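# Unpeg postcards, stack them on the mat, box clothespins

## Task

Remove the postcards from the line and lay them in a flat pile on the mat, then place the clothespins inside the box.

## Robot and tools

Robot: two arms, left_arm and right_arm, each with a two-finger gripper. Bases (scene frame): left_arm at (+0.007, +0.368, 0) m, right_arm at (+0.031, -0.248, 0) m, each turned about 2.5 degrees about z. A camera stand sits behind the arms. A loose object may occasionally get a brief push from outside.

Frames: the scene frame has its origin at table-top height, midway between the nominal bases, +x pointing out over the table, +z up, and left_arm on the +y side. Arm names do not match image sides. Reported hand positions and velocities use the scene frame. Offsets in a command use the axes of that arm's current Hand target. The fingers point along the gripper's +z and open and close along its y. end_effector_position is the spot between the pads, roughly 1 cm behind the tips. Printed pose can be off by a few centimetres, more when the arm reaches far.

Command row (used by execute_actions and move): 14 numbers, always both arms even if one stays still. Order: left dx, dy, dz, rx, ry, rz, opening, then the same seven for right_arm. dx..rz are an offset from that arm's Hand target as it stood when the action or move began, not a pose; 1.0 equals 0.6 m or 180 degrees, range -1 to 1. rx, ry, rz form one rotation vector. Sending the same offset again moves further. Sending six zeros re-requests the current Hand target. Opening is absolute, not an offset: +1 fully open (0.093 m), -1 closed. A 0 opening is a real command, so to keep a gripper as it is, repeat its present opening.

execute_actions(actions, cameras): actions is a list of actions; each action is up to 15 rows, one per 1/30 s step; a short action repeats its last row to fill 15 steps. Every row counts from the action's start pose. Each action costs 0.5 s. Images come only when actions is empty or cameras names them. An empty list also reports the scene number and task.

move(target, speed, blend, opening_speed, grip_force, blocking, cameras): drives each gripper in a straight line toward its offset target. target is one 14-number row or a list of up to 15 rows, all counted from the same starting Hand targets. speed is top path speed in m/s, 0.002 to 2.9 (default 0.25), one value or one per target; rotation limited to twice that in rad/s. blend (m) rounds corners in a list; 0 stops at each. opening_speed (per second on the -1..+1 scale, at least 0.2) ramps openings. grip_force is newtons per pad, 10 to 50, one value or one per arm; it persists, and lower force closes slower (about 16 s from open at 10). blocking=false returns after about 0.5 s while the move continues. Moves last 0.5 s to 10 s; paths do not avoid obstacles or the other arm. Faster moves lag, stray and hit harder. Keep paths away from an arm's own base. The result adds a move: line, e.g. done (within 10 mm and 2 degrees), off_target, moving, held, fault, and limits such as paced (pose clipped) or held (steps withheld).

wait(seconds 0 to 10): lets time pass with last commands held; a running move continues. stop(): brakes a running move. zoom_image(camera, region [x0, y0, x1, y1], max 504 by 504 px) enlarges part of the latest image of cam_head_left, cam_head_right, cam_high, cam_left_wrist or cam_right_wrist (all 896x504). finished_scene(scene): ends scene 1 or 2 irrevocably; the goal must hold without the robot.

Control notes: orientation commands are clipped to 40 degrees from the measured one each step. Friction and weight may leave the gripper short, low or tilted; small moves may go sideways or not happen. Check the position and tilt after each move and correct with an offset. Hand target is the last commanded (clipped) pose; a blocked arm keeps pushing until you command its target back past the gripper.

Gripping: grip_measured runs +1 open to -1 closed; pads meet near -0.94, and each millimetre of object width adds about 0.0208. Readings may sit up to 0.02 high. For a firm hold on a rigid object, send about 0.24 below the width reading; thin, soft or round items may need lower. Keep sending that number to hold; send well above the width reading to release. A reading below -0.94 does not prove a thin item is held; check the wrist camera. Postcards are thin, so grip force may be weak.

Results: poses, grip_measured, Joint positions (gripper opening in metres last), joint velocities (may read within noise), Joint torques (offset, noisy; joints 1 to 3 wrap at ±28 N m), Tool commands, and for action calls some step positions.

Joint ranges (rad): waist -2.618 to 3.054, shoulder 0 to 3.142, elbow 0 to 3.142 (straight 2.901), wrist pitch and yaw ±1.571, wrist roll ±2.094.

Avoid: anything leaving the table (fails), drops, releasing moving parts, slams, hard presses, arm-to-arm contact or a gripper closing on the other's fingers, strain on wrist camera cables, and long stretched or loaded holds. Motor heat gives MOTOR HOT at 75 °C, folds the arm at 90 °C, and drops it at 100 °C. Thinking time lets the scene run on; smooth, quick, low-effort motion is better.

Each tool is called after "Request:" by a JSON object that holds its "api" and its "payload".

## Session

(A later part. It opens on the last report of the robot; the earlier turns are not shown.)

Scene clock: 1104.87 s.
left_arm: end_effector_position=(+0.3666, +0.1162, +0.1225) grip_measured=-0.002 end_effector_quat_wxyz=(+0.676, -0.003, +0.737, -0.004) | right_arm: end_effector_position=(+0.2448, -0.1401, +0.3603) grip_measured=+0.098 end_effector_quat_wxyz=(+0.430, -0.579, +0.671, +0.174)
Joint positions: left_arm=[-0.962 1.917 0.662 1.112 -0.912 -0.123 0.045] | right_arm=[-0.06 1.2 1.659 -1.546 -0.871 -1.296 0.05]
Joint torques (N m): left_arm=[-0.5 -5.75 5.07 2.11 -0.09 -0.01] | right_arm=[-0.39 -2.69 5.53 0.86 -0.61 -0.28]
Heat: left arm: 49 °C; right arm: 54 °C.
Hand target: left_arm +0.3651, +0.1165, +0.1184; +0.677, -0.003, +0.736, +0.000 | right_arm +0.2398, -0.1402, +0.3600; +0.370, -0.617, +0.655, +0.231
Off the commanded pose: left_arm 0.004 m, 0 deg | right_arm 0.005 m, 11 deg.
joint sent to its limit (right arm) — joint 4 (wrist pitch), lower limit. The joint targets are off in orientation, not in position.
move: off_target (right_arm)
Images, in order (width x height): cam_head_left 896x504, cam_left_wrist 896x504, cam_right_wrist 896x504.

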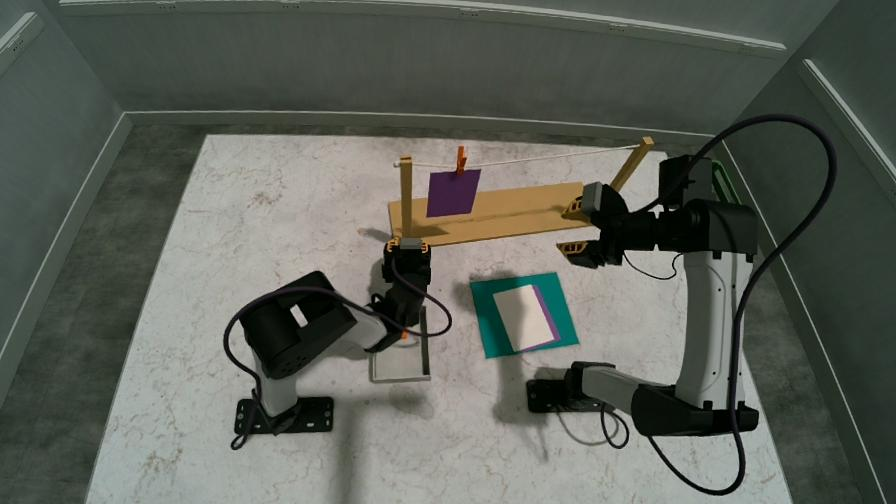

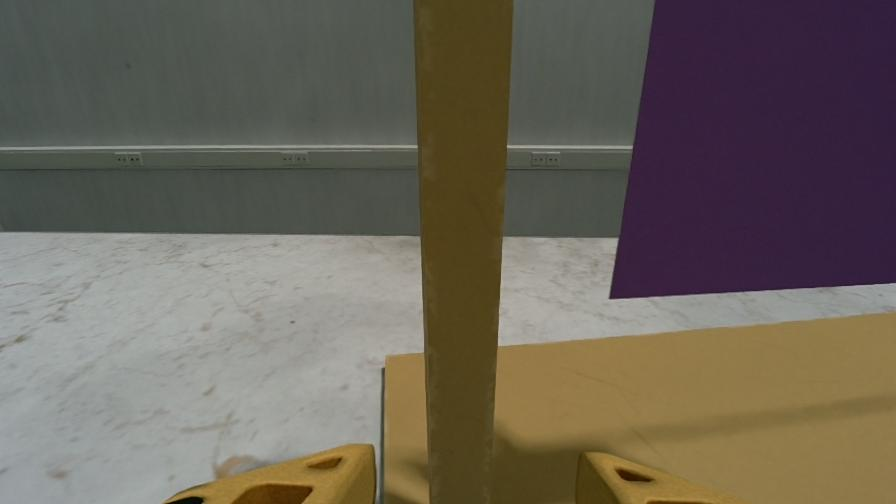

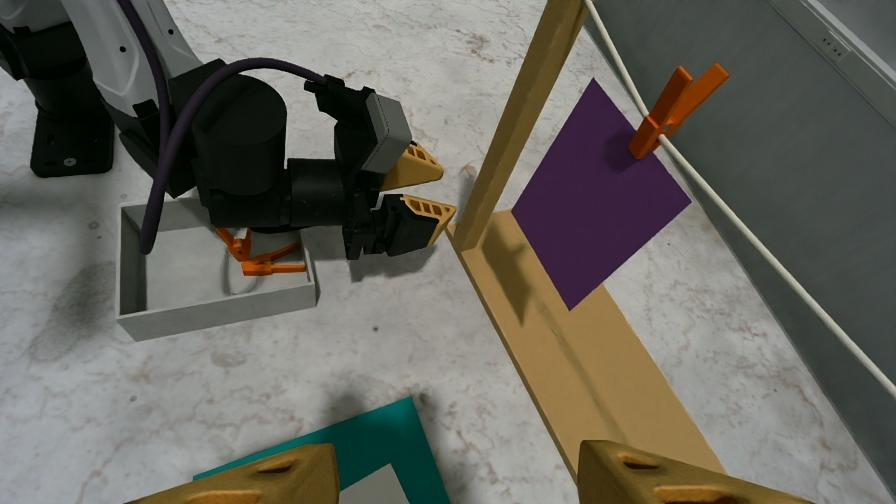

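Request:
{"api": "move", "payload": {"target": [-0.0148,0,0.1694,0,0,0,-0.65,0,0,0,0,0,0,0.1], "speed": 0.045, "cameras": ["cam_left_wrist","cam_head_left","cam_high"]}}

Scene clock: 1113.90 s.
left_arm: end_effector_position=(+0.4618, +0.1232, +0.1223) grip_measured=-0.648 end_effector_quat_wxyz=(+0.679, -0.015, +0.734, +0.005) | right_arm: end_effector_position=(+0.2448, -0.1401, +0.3603) grip_measured=+0.098 end_effector_quat_wxyz=(+0.430, -0.579, +0.671, +0.174)
Joint positions: left_arm=[-0.759 2.093 0.942 1.047 -0.74 -0.084 0.014] | right_arm=[-0.06 1.2 1.659 -1.546 -0.871 -1.296 0.05]
Joint torques (N m): left_arm=[0.34 -7.51 8.1 1.87 0.34 -0.01] | right_arm=[-0.39 -2.71 5.49 0.86 -0.6 -0.29]
Heat: left arm: 48 °C; right arm: 53 °C.
Hand target: left_arm +0.4672, +0.1171, +0.1185; +0.676, -0.003, +0.736, +0.000 | right_arm +0.2398, -0.1402, +0.3600; +0.370, -0.617, +0.655, +0.231
Off the commanded pose: left_arm 0.009 m, 2 deg | right_arm 0.005 m, 11 deg.
joint sent to its limit (right arm) — joint 4 (wrist pitch), lower limit. The joint targets are off in orientation, not in position.
move: off_target (right_arm)
Images, in order (width x height): cam_head_left 896x504, cam_high 896x504, cam_left_wrist 896x504.

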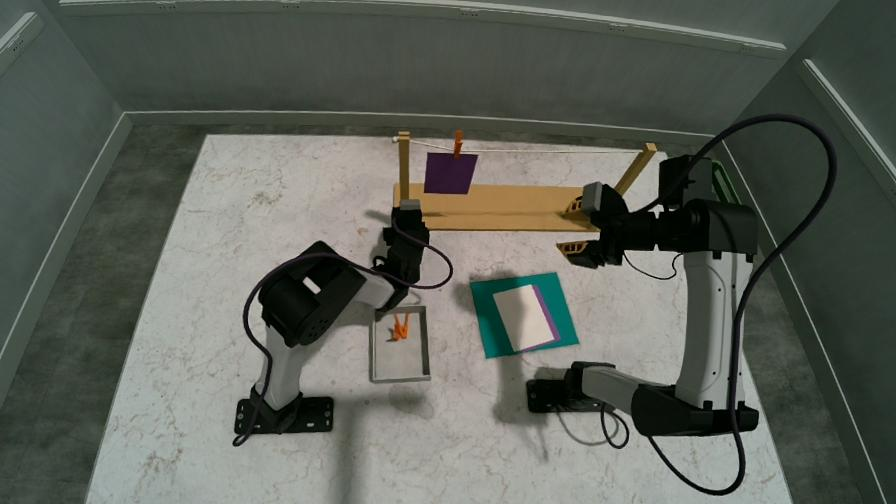

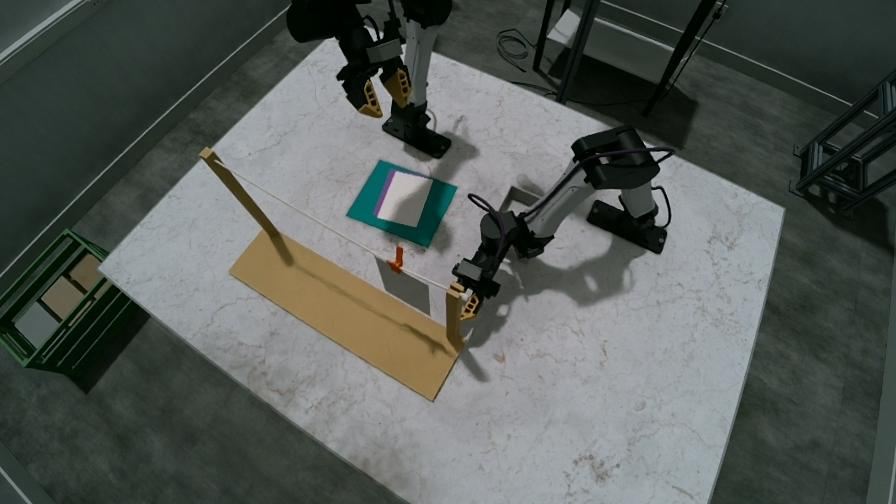

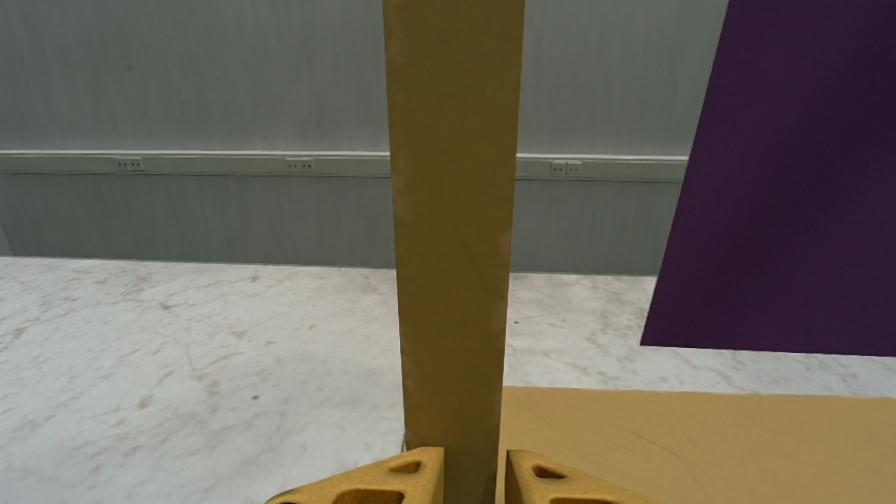

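Request:
{"api": "move", "payload": {"target": [[0.0058,0.01,-0.0664,0,0,0,-0.65,0,0,0,0,0,0,0.1],[0.0058,0.01,-0.0664,0,0,0,0.05,0,0,0,0,0,0,0.1],[-0.0032,0.01,0.0365,0,0,0,0.05,0,0,0,0,0,0,0.1]], "speed": 0.05, "cameras": ["cam_left_wrist","cam_head_right","cam_right_wrist"]}}

Scene clock: 1127.43 s.
left_arm: end_effector_position=(+0.4847, +0.1274, +0.1238) grip_measured=+0.048 end_effector_quat_wxyz=(+0.680, -0.013, +0.733, +0.000) | right_arm: end_effector_position=(+0.2448, -0.1401, +0.3603) grip_measured=+0.098 end_effector_quat_wxyz=(+0.430, -0.579, +0.671, +0.174)
Joint positions: left_arm=[-0.709 2.127 1.007 1.024 -0.682 -0.077 0.047] | right_arm=[-0.06 1.2 1.659 -1.546 -0.871 -1.296 0.05]
Joint torques (N m): left_arm=[0.24 -7.88 7.98 1.89 0.29 0] | right_arm=[-0.39 -2.71 5.55 0.86 -0.61 -0.28]
Heat: left arm: 48 °C; right arm: 53 °C.
Hand target: left_arm +0.4892, +0.1232, +0.1186; +0.676, -0.003, +0.736, +0.000 | right_arm +0.2398, -0.1402, +0.3600; +0.370, -0.617, +0.655, +0.231
Off the commanded pose: left_arm 0.008 m, 1 deg | right_arm 0.005 m, 11 deg.
joint sent to its limit (right arm) — joint 4 (wrist pitch), lower limit. The joint targets are off in orientation, not in position.
move: off_target (right_arm); target 2's new opening was sent with left_arm's hand 0.018 m and 3 deg from that target
Images, in order (width x height): cam_head_right 896x504, cam_left_wrist 896x504, cam_right_wrist 896x504.

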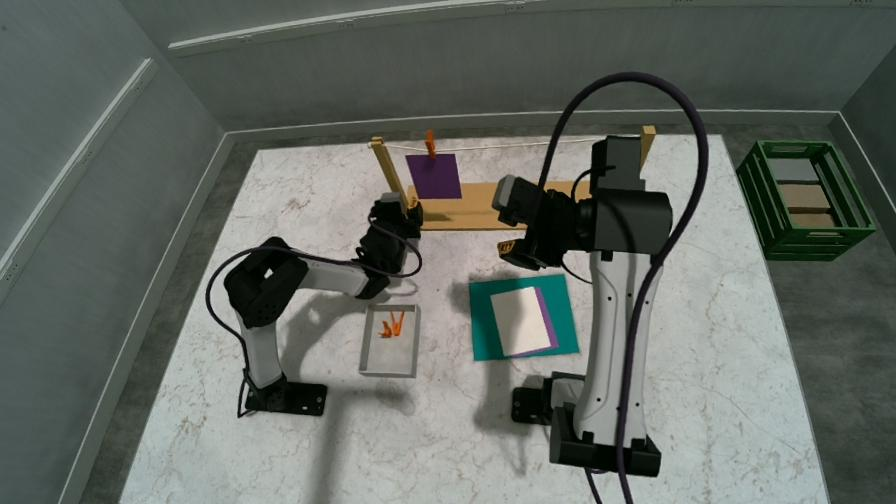

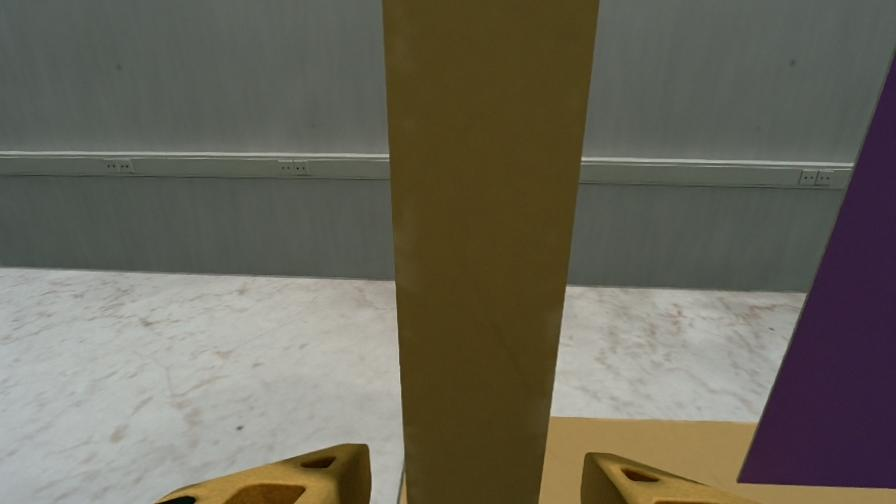

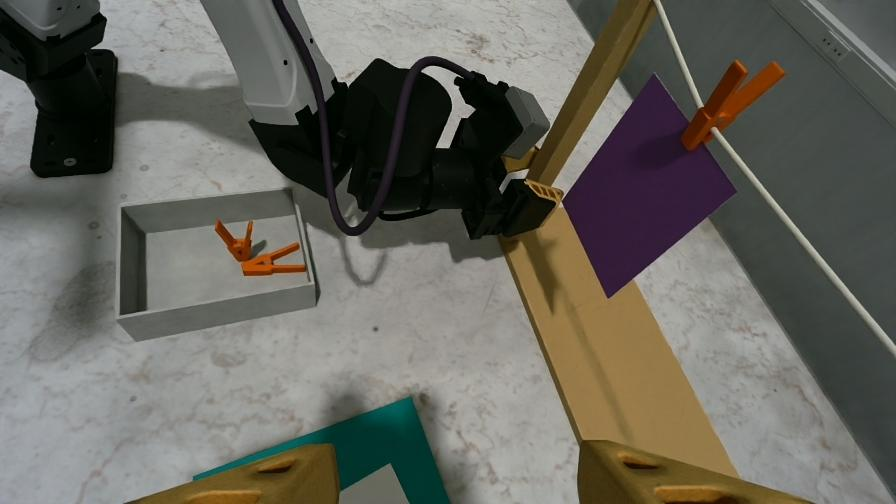

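Request:
{"api": "move", "payload": {"target": [[0,0,0,0,0,0,-0.6,0,0,0,0,0,0,0.1]], "grip_force": [18, 50], "cameras": ["cam_left_wrist"]}}

Scene clock: 1133.33 s.
left_arm: end_effector_position=(+0.4847, +0.1275, +0.1235) grip_measured=-0.549 end_effector_quat_wxyz=(+0.680, -0.011, +0.733, +0.003) | right_arm: end_effector_position=(+0.2448, -0.1401, +0.3603) grip_measured=+0.098 end_effector_quat_wxyz=(+0.430, -0.579, +0.671, +0.174)
Joint positions: left_arm=[-0.709 2.127 1.007 1.022 -0.682 -0.072 0.019] | right_arm=[-0.06 1.2 1.659 -1.546 -0.871 -1.296 0.05]
Joint torques (N m): left_arm=[0.16 -7.91 8.01 1.9 0.23 -0.04] | right_arm=[-0.4 -2.7 5.52 0.86 -0.6 -0.29]
Heat: left arm: 48 °C; right arm: 53 °C.
Hand target: left_arm +0.4891, +0.1231, +0.1185; +0.676, -0.003, +0.737, +0.000 | right_arm +0.2398, -0.1402, +0.3600; +0.370, -0.617, +0.655, +0.231
Off the commanded pose: left_arm 0.008 m, 1 deg | right_arm 0.005 m, 11 deg.
joint sent to its limit (right arm) — joint 4 (wrist pitch), lower limit. The joint targets are off in orientation, not in position.
grip_force (N): 18, 50
move: off_target (right_arm)
Images, in order (width x height): cam_left_wrist 896x504.

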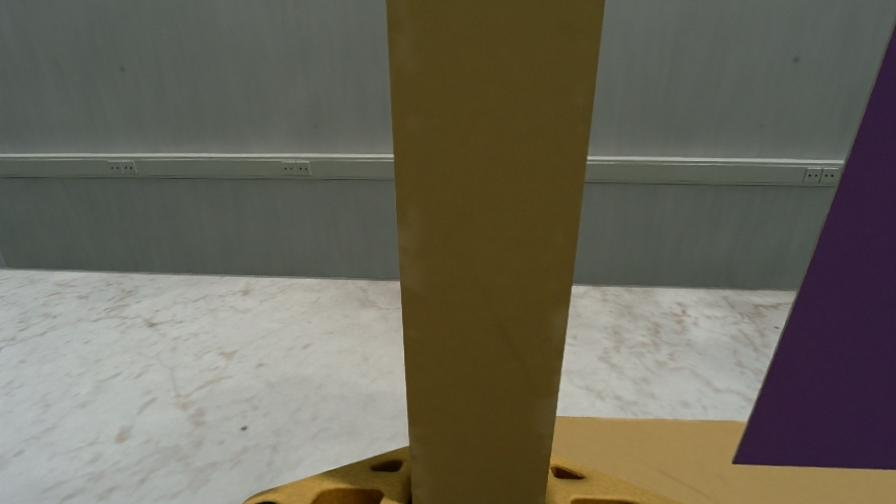

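Request:
{"api": "move", "payload": {"target": [0.0058,0.1417,-0.0664,-0.022,0,0,-0.6,0,0,0,0,0,0,0.1], "speed": 0.04, "cameras": ["cam_left_wrist","cam_head_left","cam_right_wrist","cam_high"]}}

Scene clock: 1137.33 s.
left_arm: end_effector_position=(+0.4507, +0.1954, +0.1210) grip_measured=-0.557 end_effector_quat_wxyz=(+0.683, -0.018, +0.730, +0.011) | right_arm: end_effector_position=(+0.2448, -0.1401, +0.3603) grip_measured=+0.098 end_effector_quat_wxyz=(+0.430, -0.579, +0.671, +0.174)
Joint positions: left_arm=[-0.62 1.985 0.71 1.193 -0.617 -0.056 0.018] | right_arm=[-0.06 1.2 1.659 -1.546 -0.871 -1.296 0.05]
Joint torques (N m): left_arm=[1.33 -9.31 3.85 1.84 -0.1 -0.11] | right_arm=[-0.42 -2.76 5.52 0.86 -0.6 -0.28]
Heat: left arm: 48 °C; right arm: 53 °C.
Hand target: left_arm +0.4488, +0.2079, +0.1182; +0.676, -0.026, +0.736, +0.025 | right_arm +0.2398, -0.1402, +0.3600; +0.370, -0.617, +0.655, +0.231
Off the commanded pose: left_arm 0.013 m, 2 deg | right_arm 0.005 m, 11 deg.
joint sent to its limit (right arm) — joint 4 (wrist pitch), lower limit. The joint targets are off in orientation, not in position.
grip_force (N): 18, 50
move: off_target (left_arm, right_arm)
Images, in order (width x height): cam_head_left 896x504, cam_high 896x504, cam_left_wrist 896x504, cam_right_wrist 896x504.

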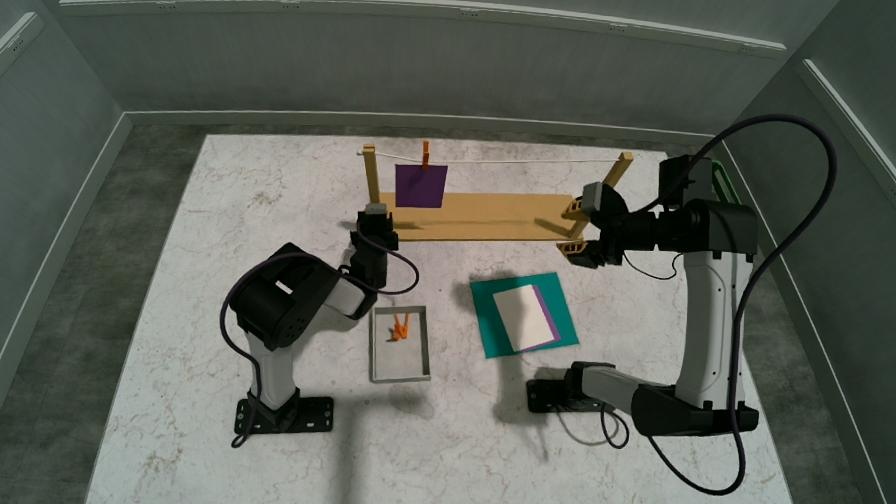

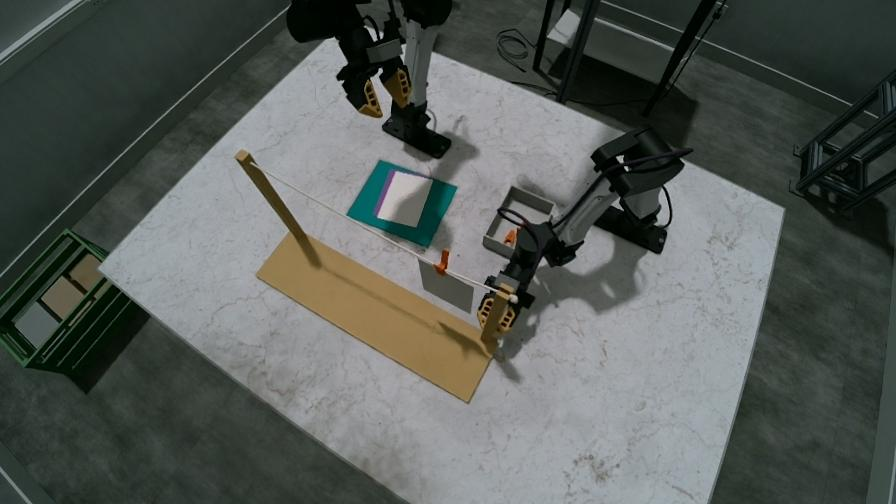

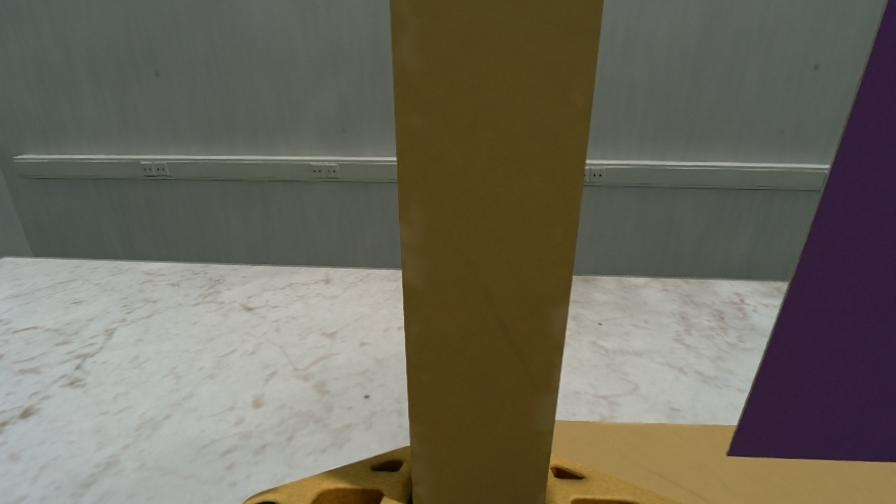

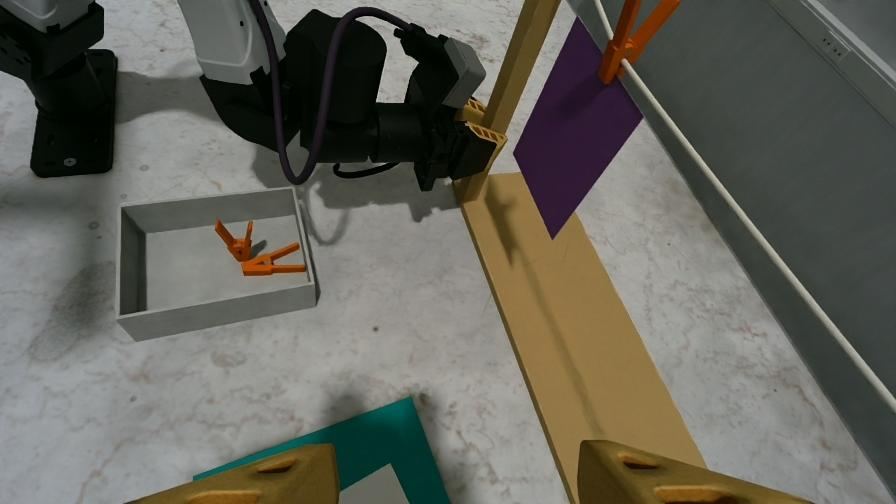

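Request:
{"api": "move", "payload": {"target": [[0,-0.02,0,0,0,0,0.05,0,0,0,0,0,0,0.1],[0.0127,-0.0092,-0.1505,0,0,0,0.05,0,0,0,0,0,0,0.1],[-0.1817,0.1377,-0.2552,0.022,-0.027,0,0.05,0,0,0,0,0,0,0.1],[-0.1908,0.2942,-0.345,0.022,-0.027,0,0.05,0,0,0,0,0,0,0.1]], "speed": [0.05,0.1,0.13,0.13], "blend": [0,0.02,0.03,0], "grip_force": 50, "cameras": ["all"]}}

Scene clock: 1160.40 s.
left_arm: end_effector_position=(+0.2425, +0.3703, +0.2390) grip_measured=+0.048 end_effector_quat_wxyz=(+0.700, -0.004, +0.714, +0.004) | right_arm: end_effector_position=(+0.2448, -0.1401, +0.3603) grip_measured=+0.098 end_effector_quat_wxyz=(+0.430, -0.579, +0.671, +0.174)
Joint positions: left_arm=[-0.033 0.142 0.28 -0.159 -0.001 0 0.047] | right_arm=[-0.06 1.2 1.659 -1.546 -0.871 -1.296 0.05]
Joint torques (N m): left_arm=[0.34 1.76 10.11 2.11 0.22 -0.07] | right_arm=[-0.4 -2.73 5.5 0.87 -0.61 -0.29]
Heat: left arm: 47 °C; right arm: 52 °C.
Hand target: left_arm +0.2399, +0.3695, +0.2501; +0.707, -0.002, +0.707, +0.001 | right_arm +0.2398, -0.1402, +0.3600; +0.370, -0.617, +0.655, +0.231
Off the commanded pose: left_arm 0.011 m, 1 deg | right_arm 0.005 m, 11 deg.
joint sent to its limit (right arm) — joint 4 (wrist pitch), lower limit. The joint targets are off in orientation, not in position.
move: off_target (left_arm, right_arm)

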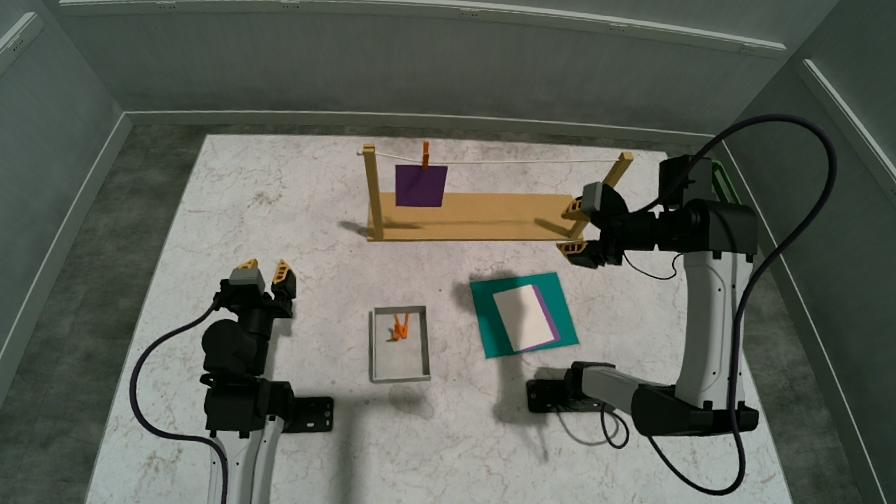

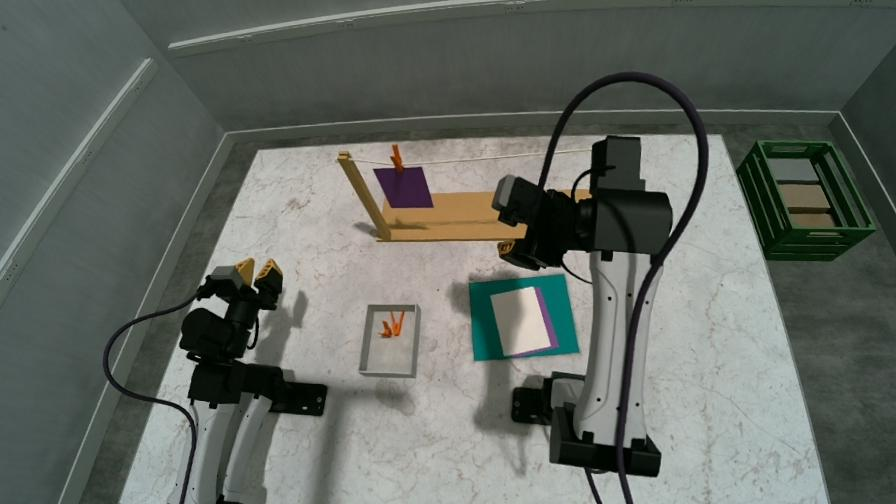

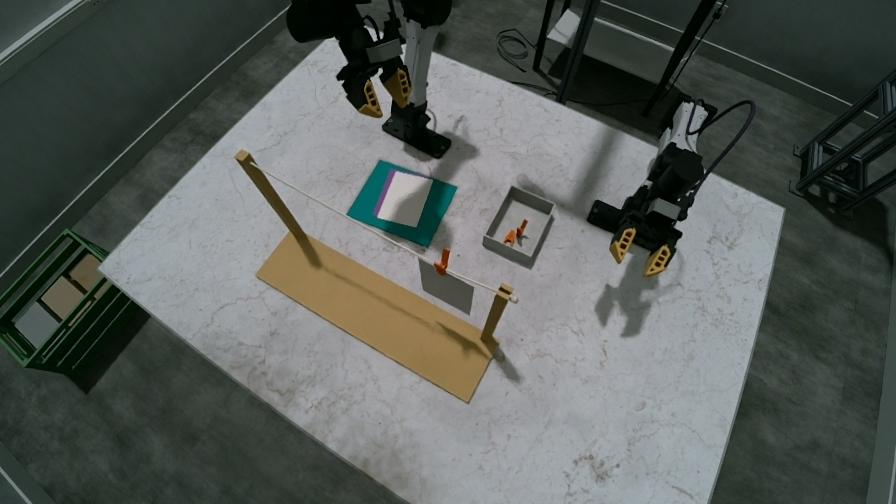

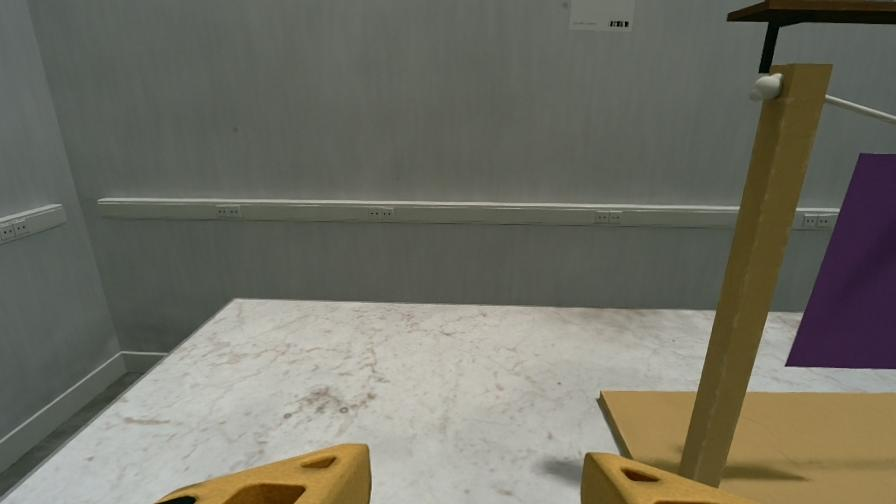

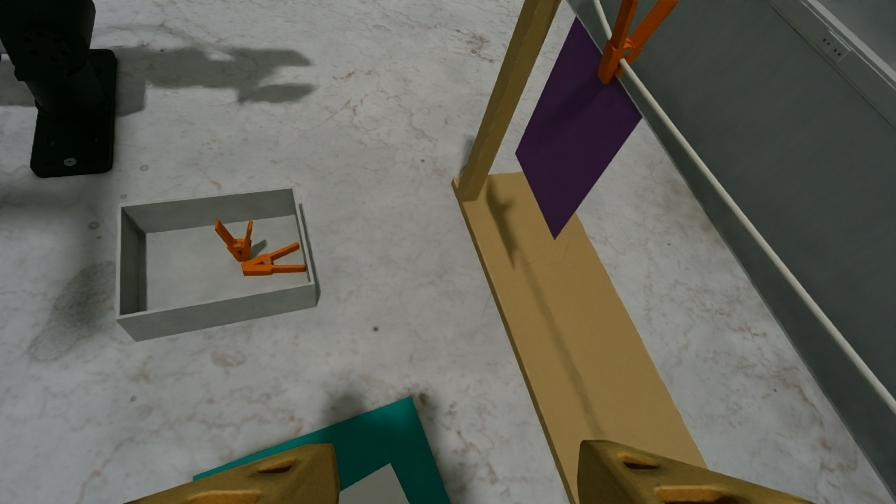

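Request:
{"api": "move", "payload": {"target": [0,0,0,0,0,0,0.05,0.1621,-0.0574,0.19,0.1023,-0.2028,0.0884,0.1], "speed": 0.15, "cameras": ["cam_head_left","cam_head_right","cam_left_wrist","cam_right_wrist"]}}

Scene clock: 1205.73 s.
left_arm: end_effector_position=(+0.2425, +0.3702, +0.2390) grip_measured=+0.048 end_effector_quat_wxyz=(+0.700, -0.004, +0.714, +0.004) | right_arm: end_effector_position=(+0.2996, -0.1214, +0.2249) grip_measured=+0.098 end_effector_quat_wxyz=(+0.617, -0.360, +0.607, +0.349)
Joint positions: left_arm=[-0.033 0.142 0.28 -0.159 0 0 0.047] | right_arm=[-0.064 1.058 0.322 0.746 -1.157 -0.011 0.05]
Joint torques (N m): left_arm=[0.36 1.73 10.13 2.11 0.21 -0.08] | right_arm=[0.58 -1.03 7.02 1.64 0.06 -0.09]
Heat: left arm: 51 °C; right arm: 52 °C.
Hand target: left_arm +0.2399, +0.3694, +0.2501; +0.707, -0.002, +0.707, +0.001 | right_arm +0.2999, -0.1202, +0.2200; +0.613, -0.354, +0.612, +0.353
Off the commanded pose: left_arm 0.011 m, 1 deg | right_arm 0.005 m, 1 deg.
move: off_target (left_arm)
Images, in order (width x height): cam_head_left 896x504, cam_head_right 896x504, cam_left_wrist 896x504, cam_right_wrist 896x504.

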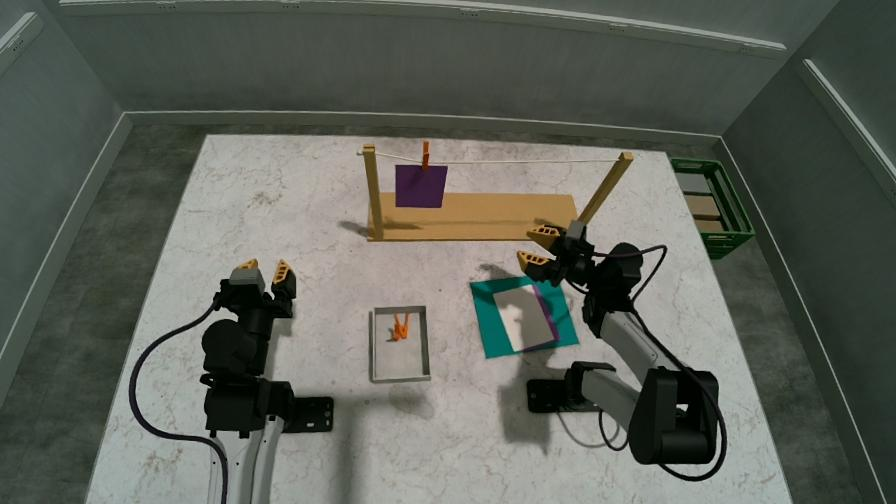

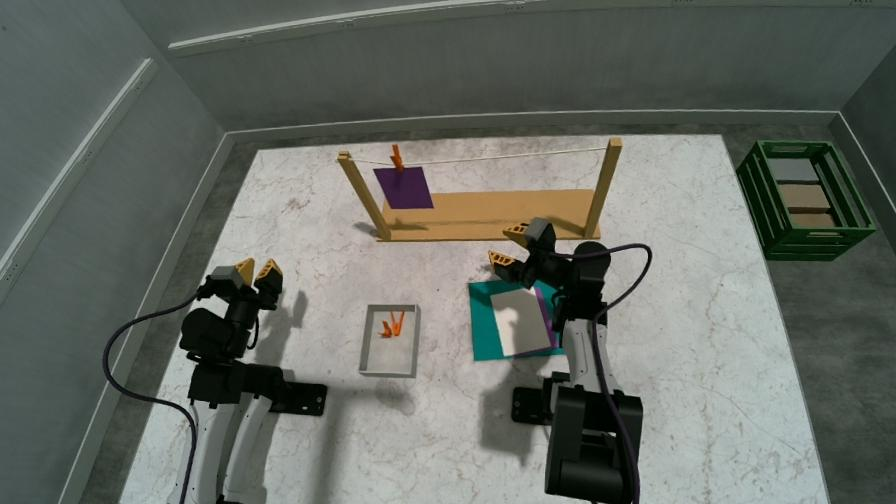

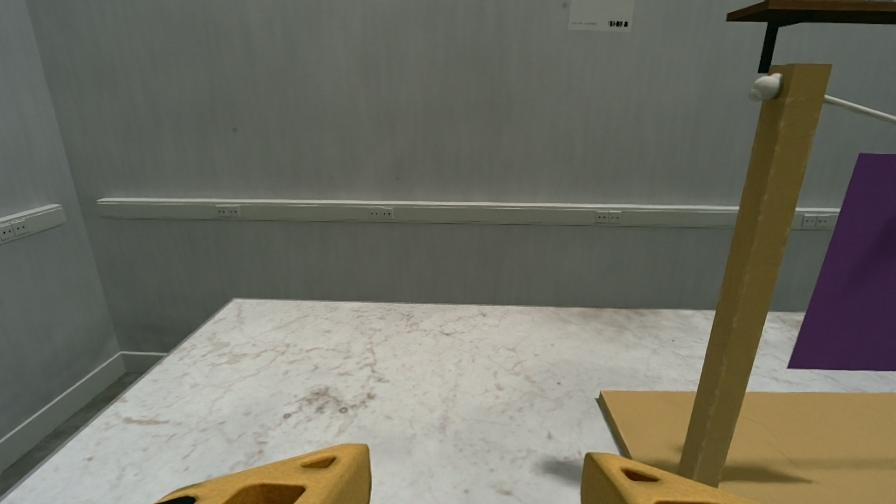

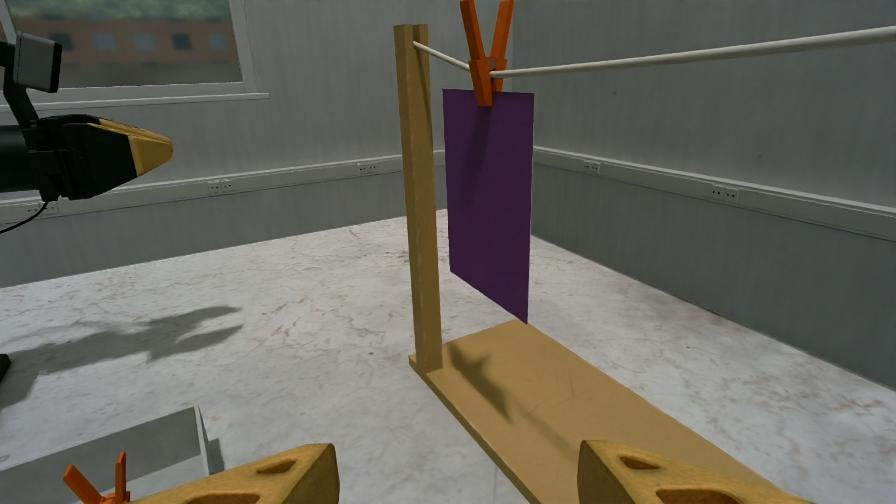

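Request:
{"api": "move", "payload": {"target": [[0,0,0,0,0,0,0.05,0.07,0,0,0,-0.0217,0,0.1],[0,0,0,0,0,0,0.05,0.07,-0.1356,0.2418,-0.1667,-0.0217,0.0058,0.1]], "speed": 0.1, "blend": 0.02, "cameras": ["cam_head_left","cam_high","cam_left_wrist","cam_right_wrist"]}}

Scene clock: 1217.50 s.
left_arm: end_effector_position=(+0.2425, +0.3702, +0.2390) grip_measured=+0.048 end_effector_quat_wxyz=(+0.700, -0.004, +0.714, +0.004) | right_arm: end_effector_position=(+0.4439, -0.0383, +0.1779) grip_measured=+0.098 end_effector_quat_wxyz=(+0.508, -0.469, +0.503, +0.518)
Joint positions: left_arm=[-0.033 0.142 0.28 -0.159 0 0 0.047] | right_arm=[0.143 2.198 1.117 1.489 -1.434 0.449 0.05]
Joint torques (N m): left_arm=[0.35 1.72 10.14 2.11 0.21 -0.07] | right_arm=[0.57 -8.61 7.95 1.73 0.1 -0.05]
Heat: left arm: 52 °C; right arm: 52 °C.
Hand target: left_arm +0.2399, +0.3694, +0.2501; +0.707, -0.002, +0.707, +0.001 | right_arm +0.4429, -0.0352, +0.1780; +0.517, -0.483, +0.482, +0.517
Off the commanded pose: left_arm 0.011 m, 1 deg | right_arm 0.003 m, 3 deg.
move: off_target (left_arm, right_arm)
Images, in order (width x height): cam_head_left 896x504, cam_high 896x504, cam_left_wrist 896x504, cam_right_wrist 896x504.

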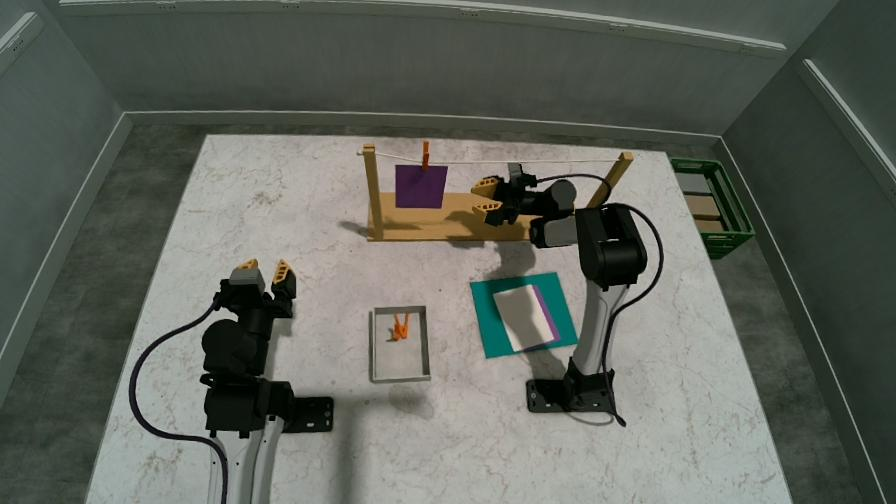

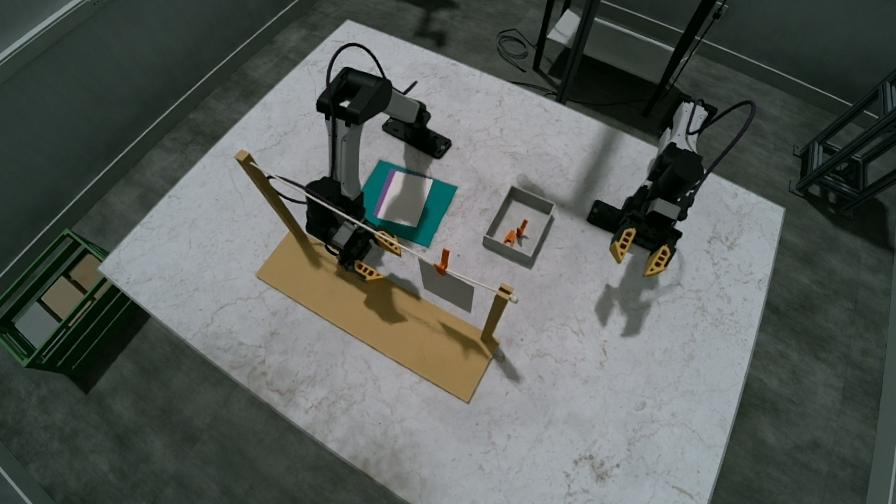

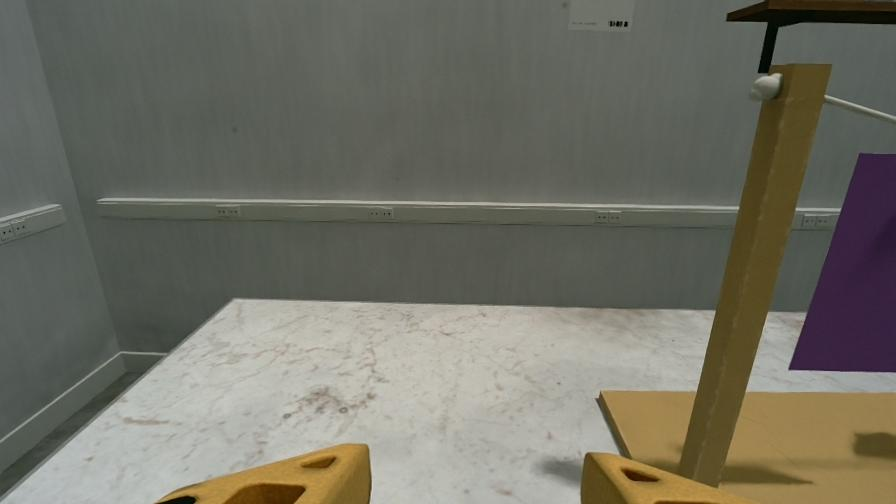

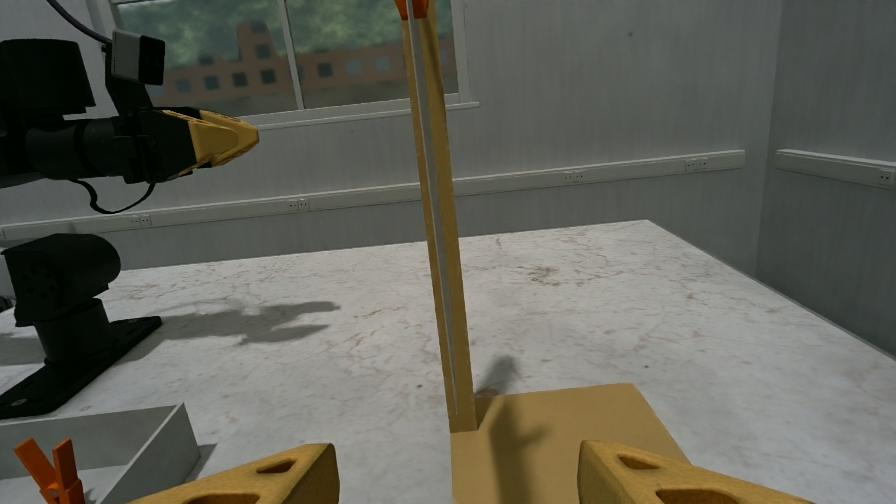

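Request:
{"api": "move", "payload": {"target": [0,0,0,0,0,0,0.05,0.0098,0,0.1397,0,0,-0.022,0.1], "speed": 0.07, "cameras": ["cam_head_left","cam_high","cam_left_wrist","cam_right_wrist"]}}

Scene clock: 1224.93 s.
left_arm: end_effector_position=(+0.2425, +0.3702, +0.2390) grip_measured=+0.048 end_effector_quat_wxyz=(+0.700, -0.004, +0.714, +0.004) | right_arm: end_effector_position=(+0.4374, +0.0463, +0.1809) grip_measured=+0.098 end_effector_quat_wxyz=(+0.532, -0.500, +0.464, +0.503)
Joint positions: left_arm=[-0.033 0.142 0.28 -0.159 0 0 0.047] | right_arm=[0.342 2.198 1.185 1.256 -1.272 0.167 0.05]
Joint torques (N m): left_arm=[0.36 1.76 10.14 2.11 0.2 -0.07] | right_arm=[0.25 -9.69 8.59 1.27 0.19 -0.3]
Heat: left arm: 52 °C; right arm: 52 °C.
Hand target: left_arm +0.2399, +0.3694, +0.2501; +0.707, -0.002, +0.707, +0.001 | right_arm +0.4428, +0.0490, +0.1780; +0.535, -0.499, +0.465, +0.499
Off the commanded pose: left_arm 0.011 m, 1 deg | right_arm 0.007 m, 1 deg.
move: off_target (left_arm)
Images, in order (width x height): cam_head_left 896x504, cam_high 896x504, cam_left_wrist 896x504, cam_right_wrist 896x504.

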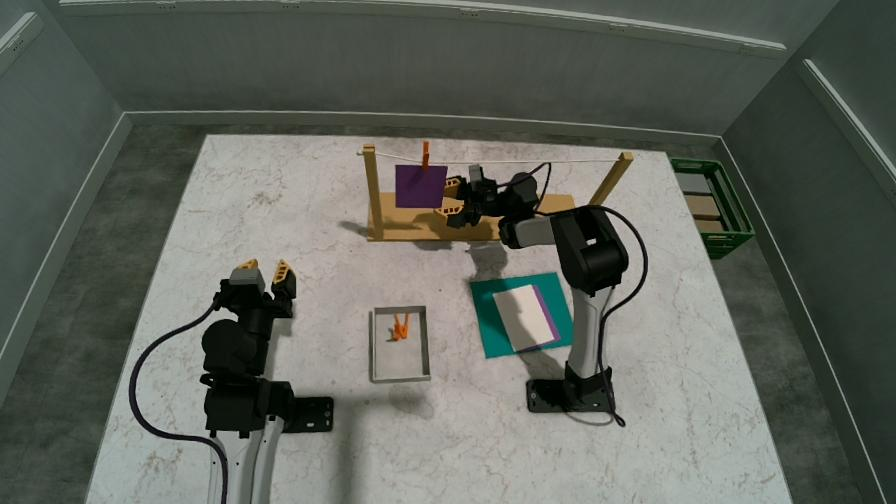

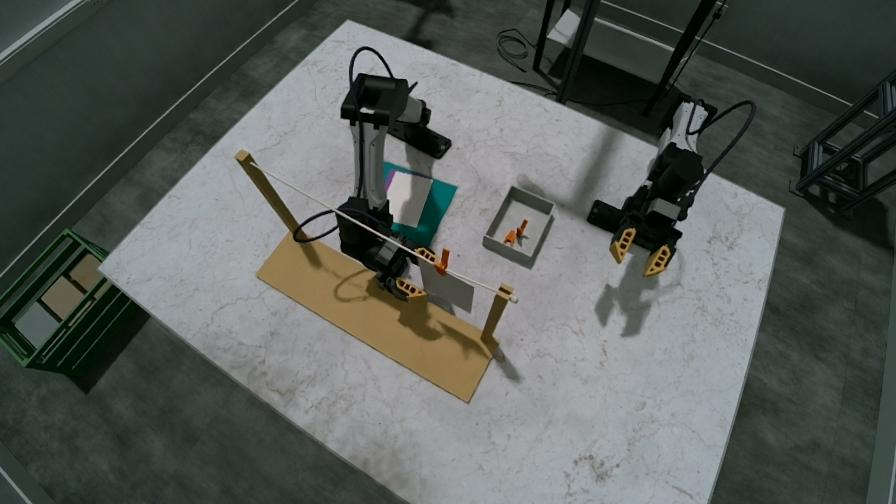

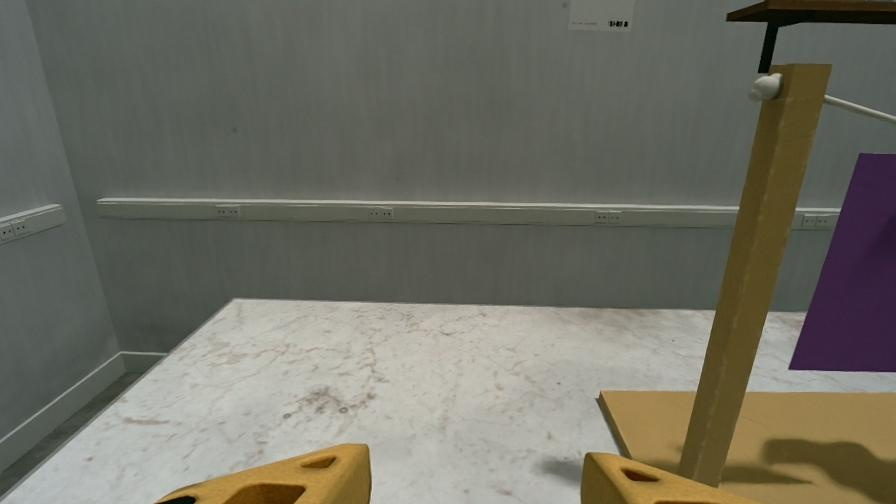

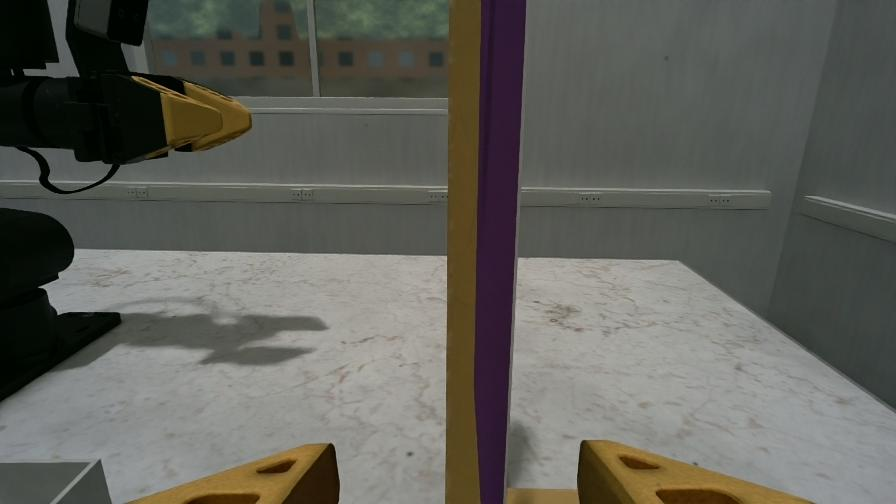

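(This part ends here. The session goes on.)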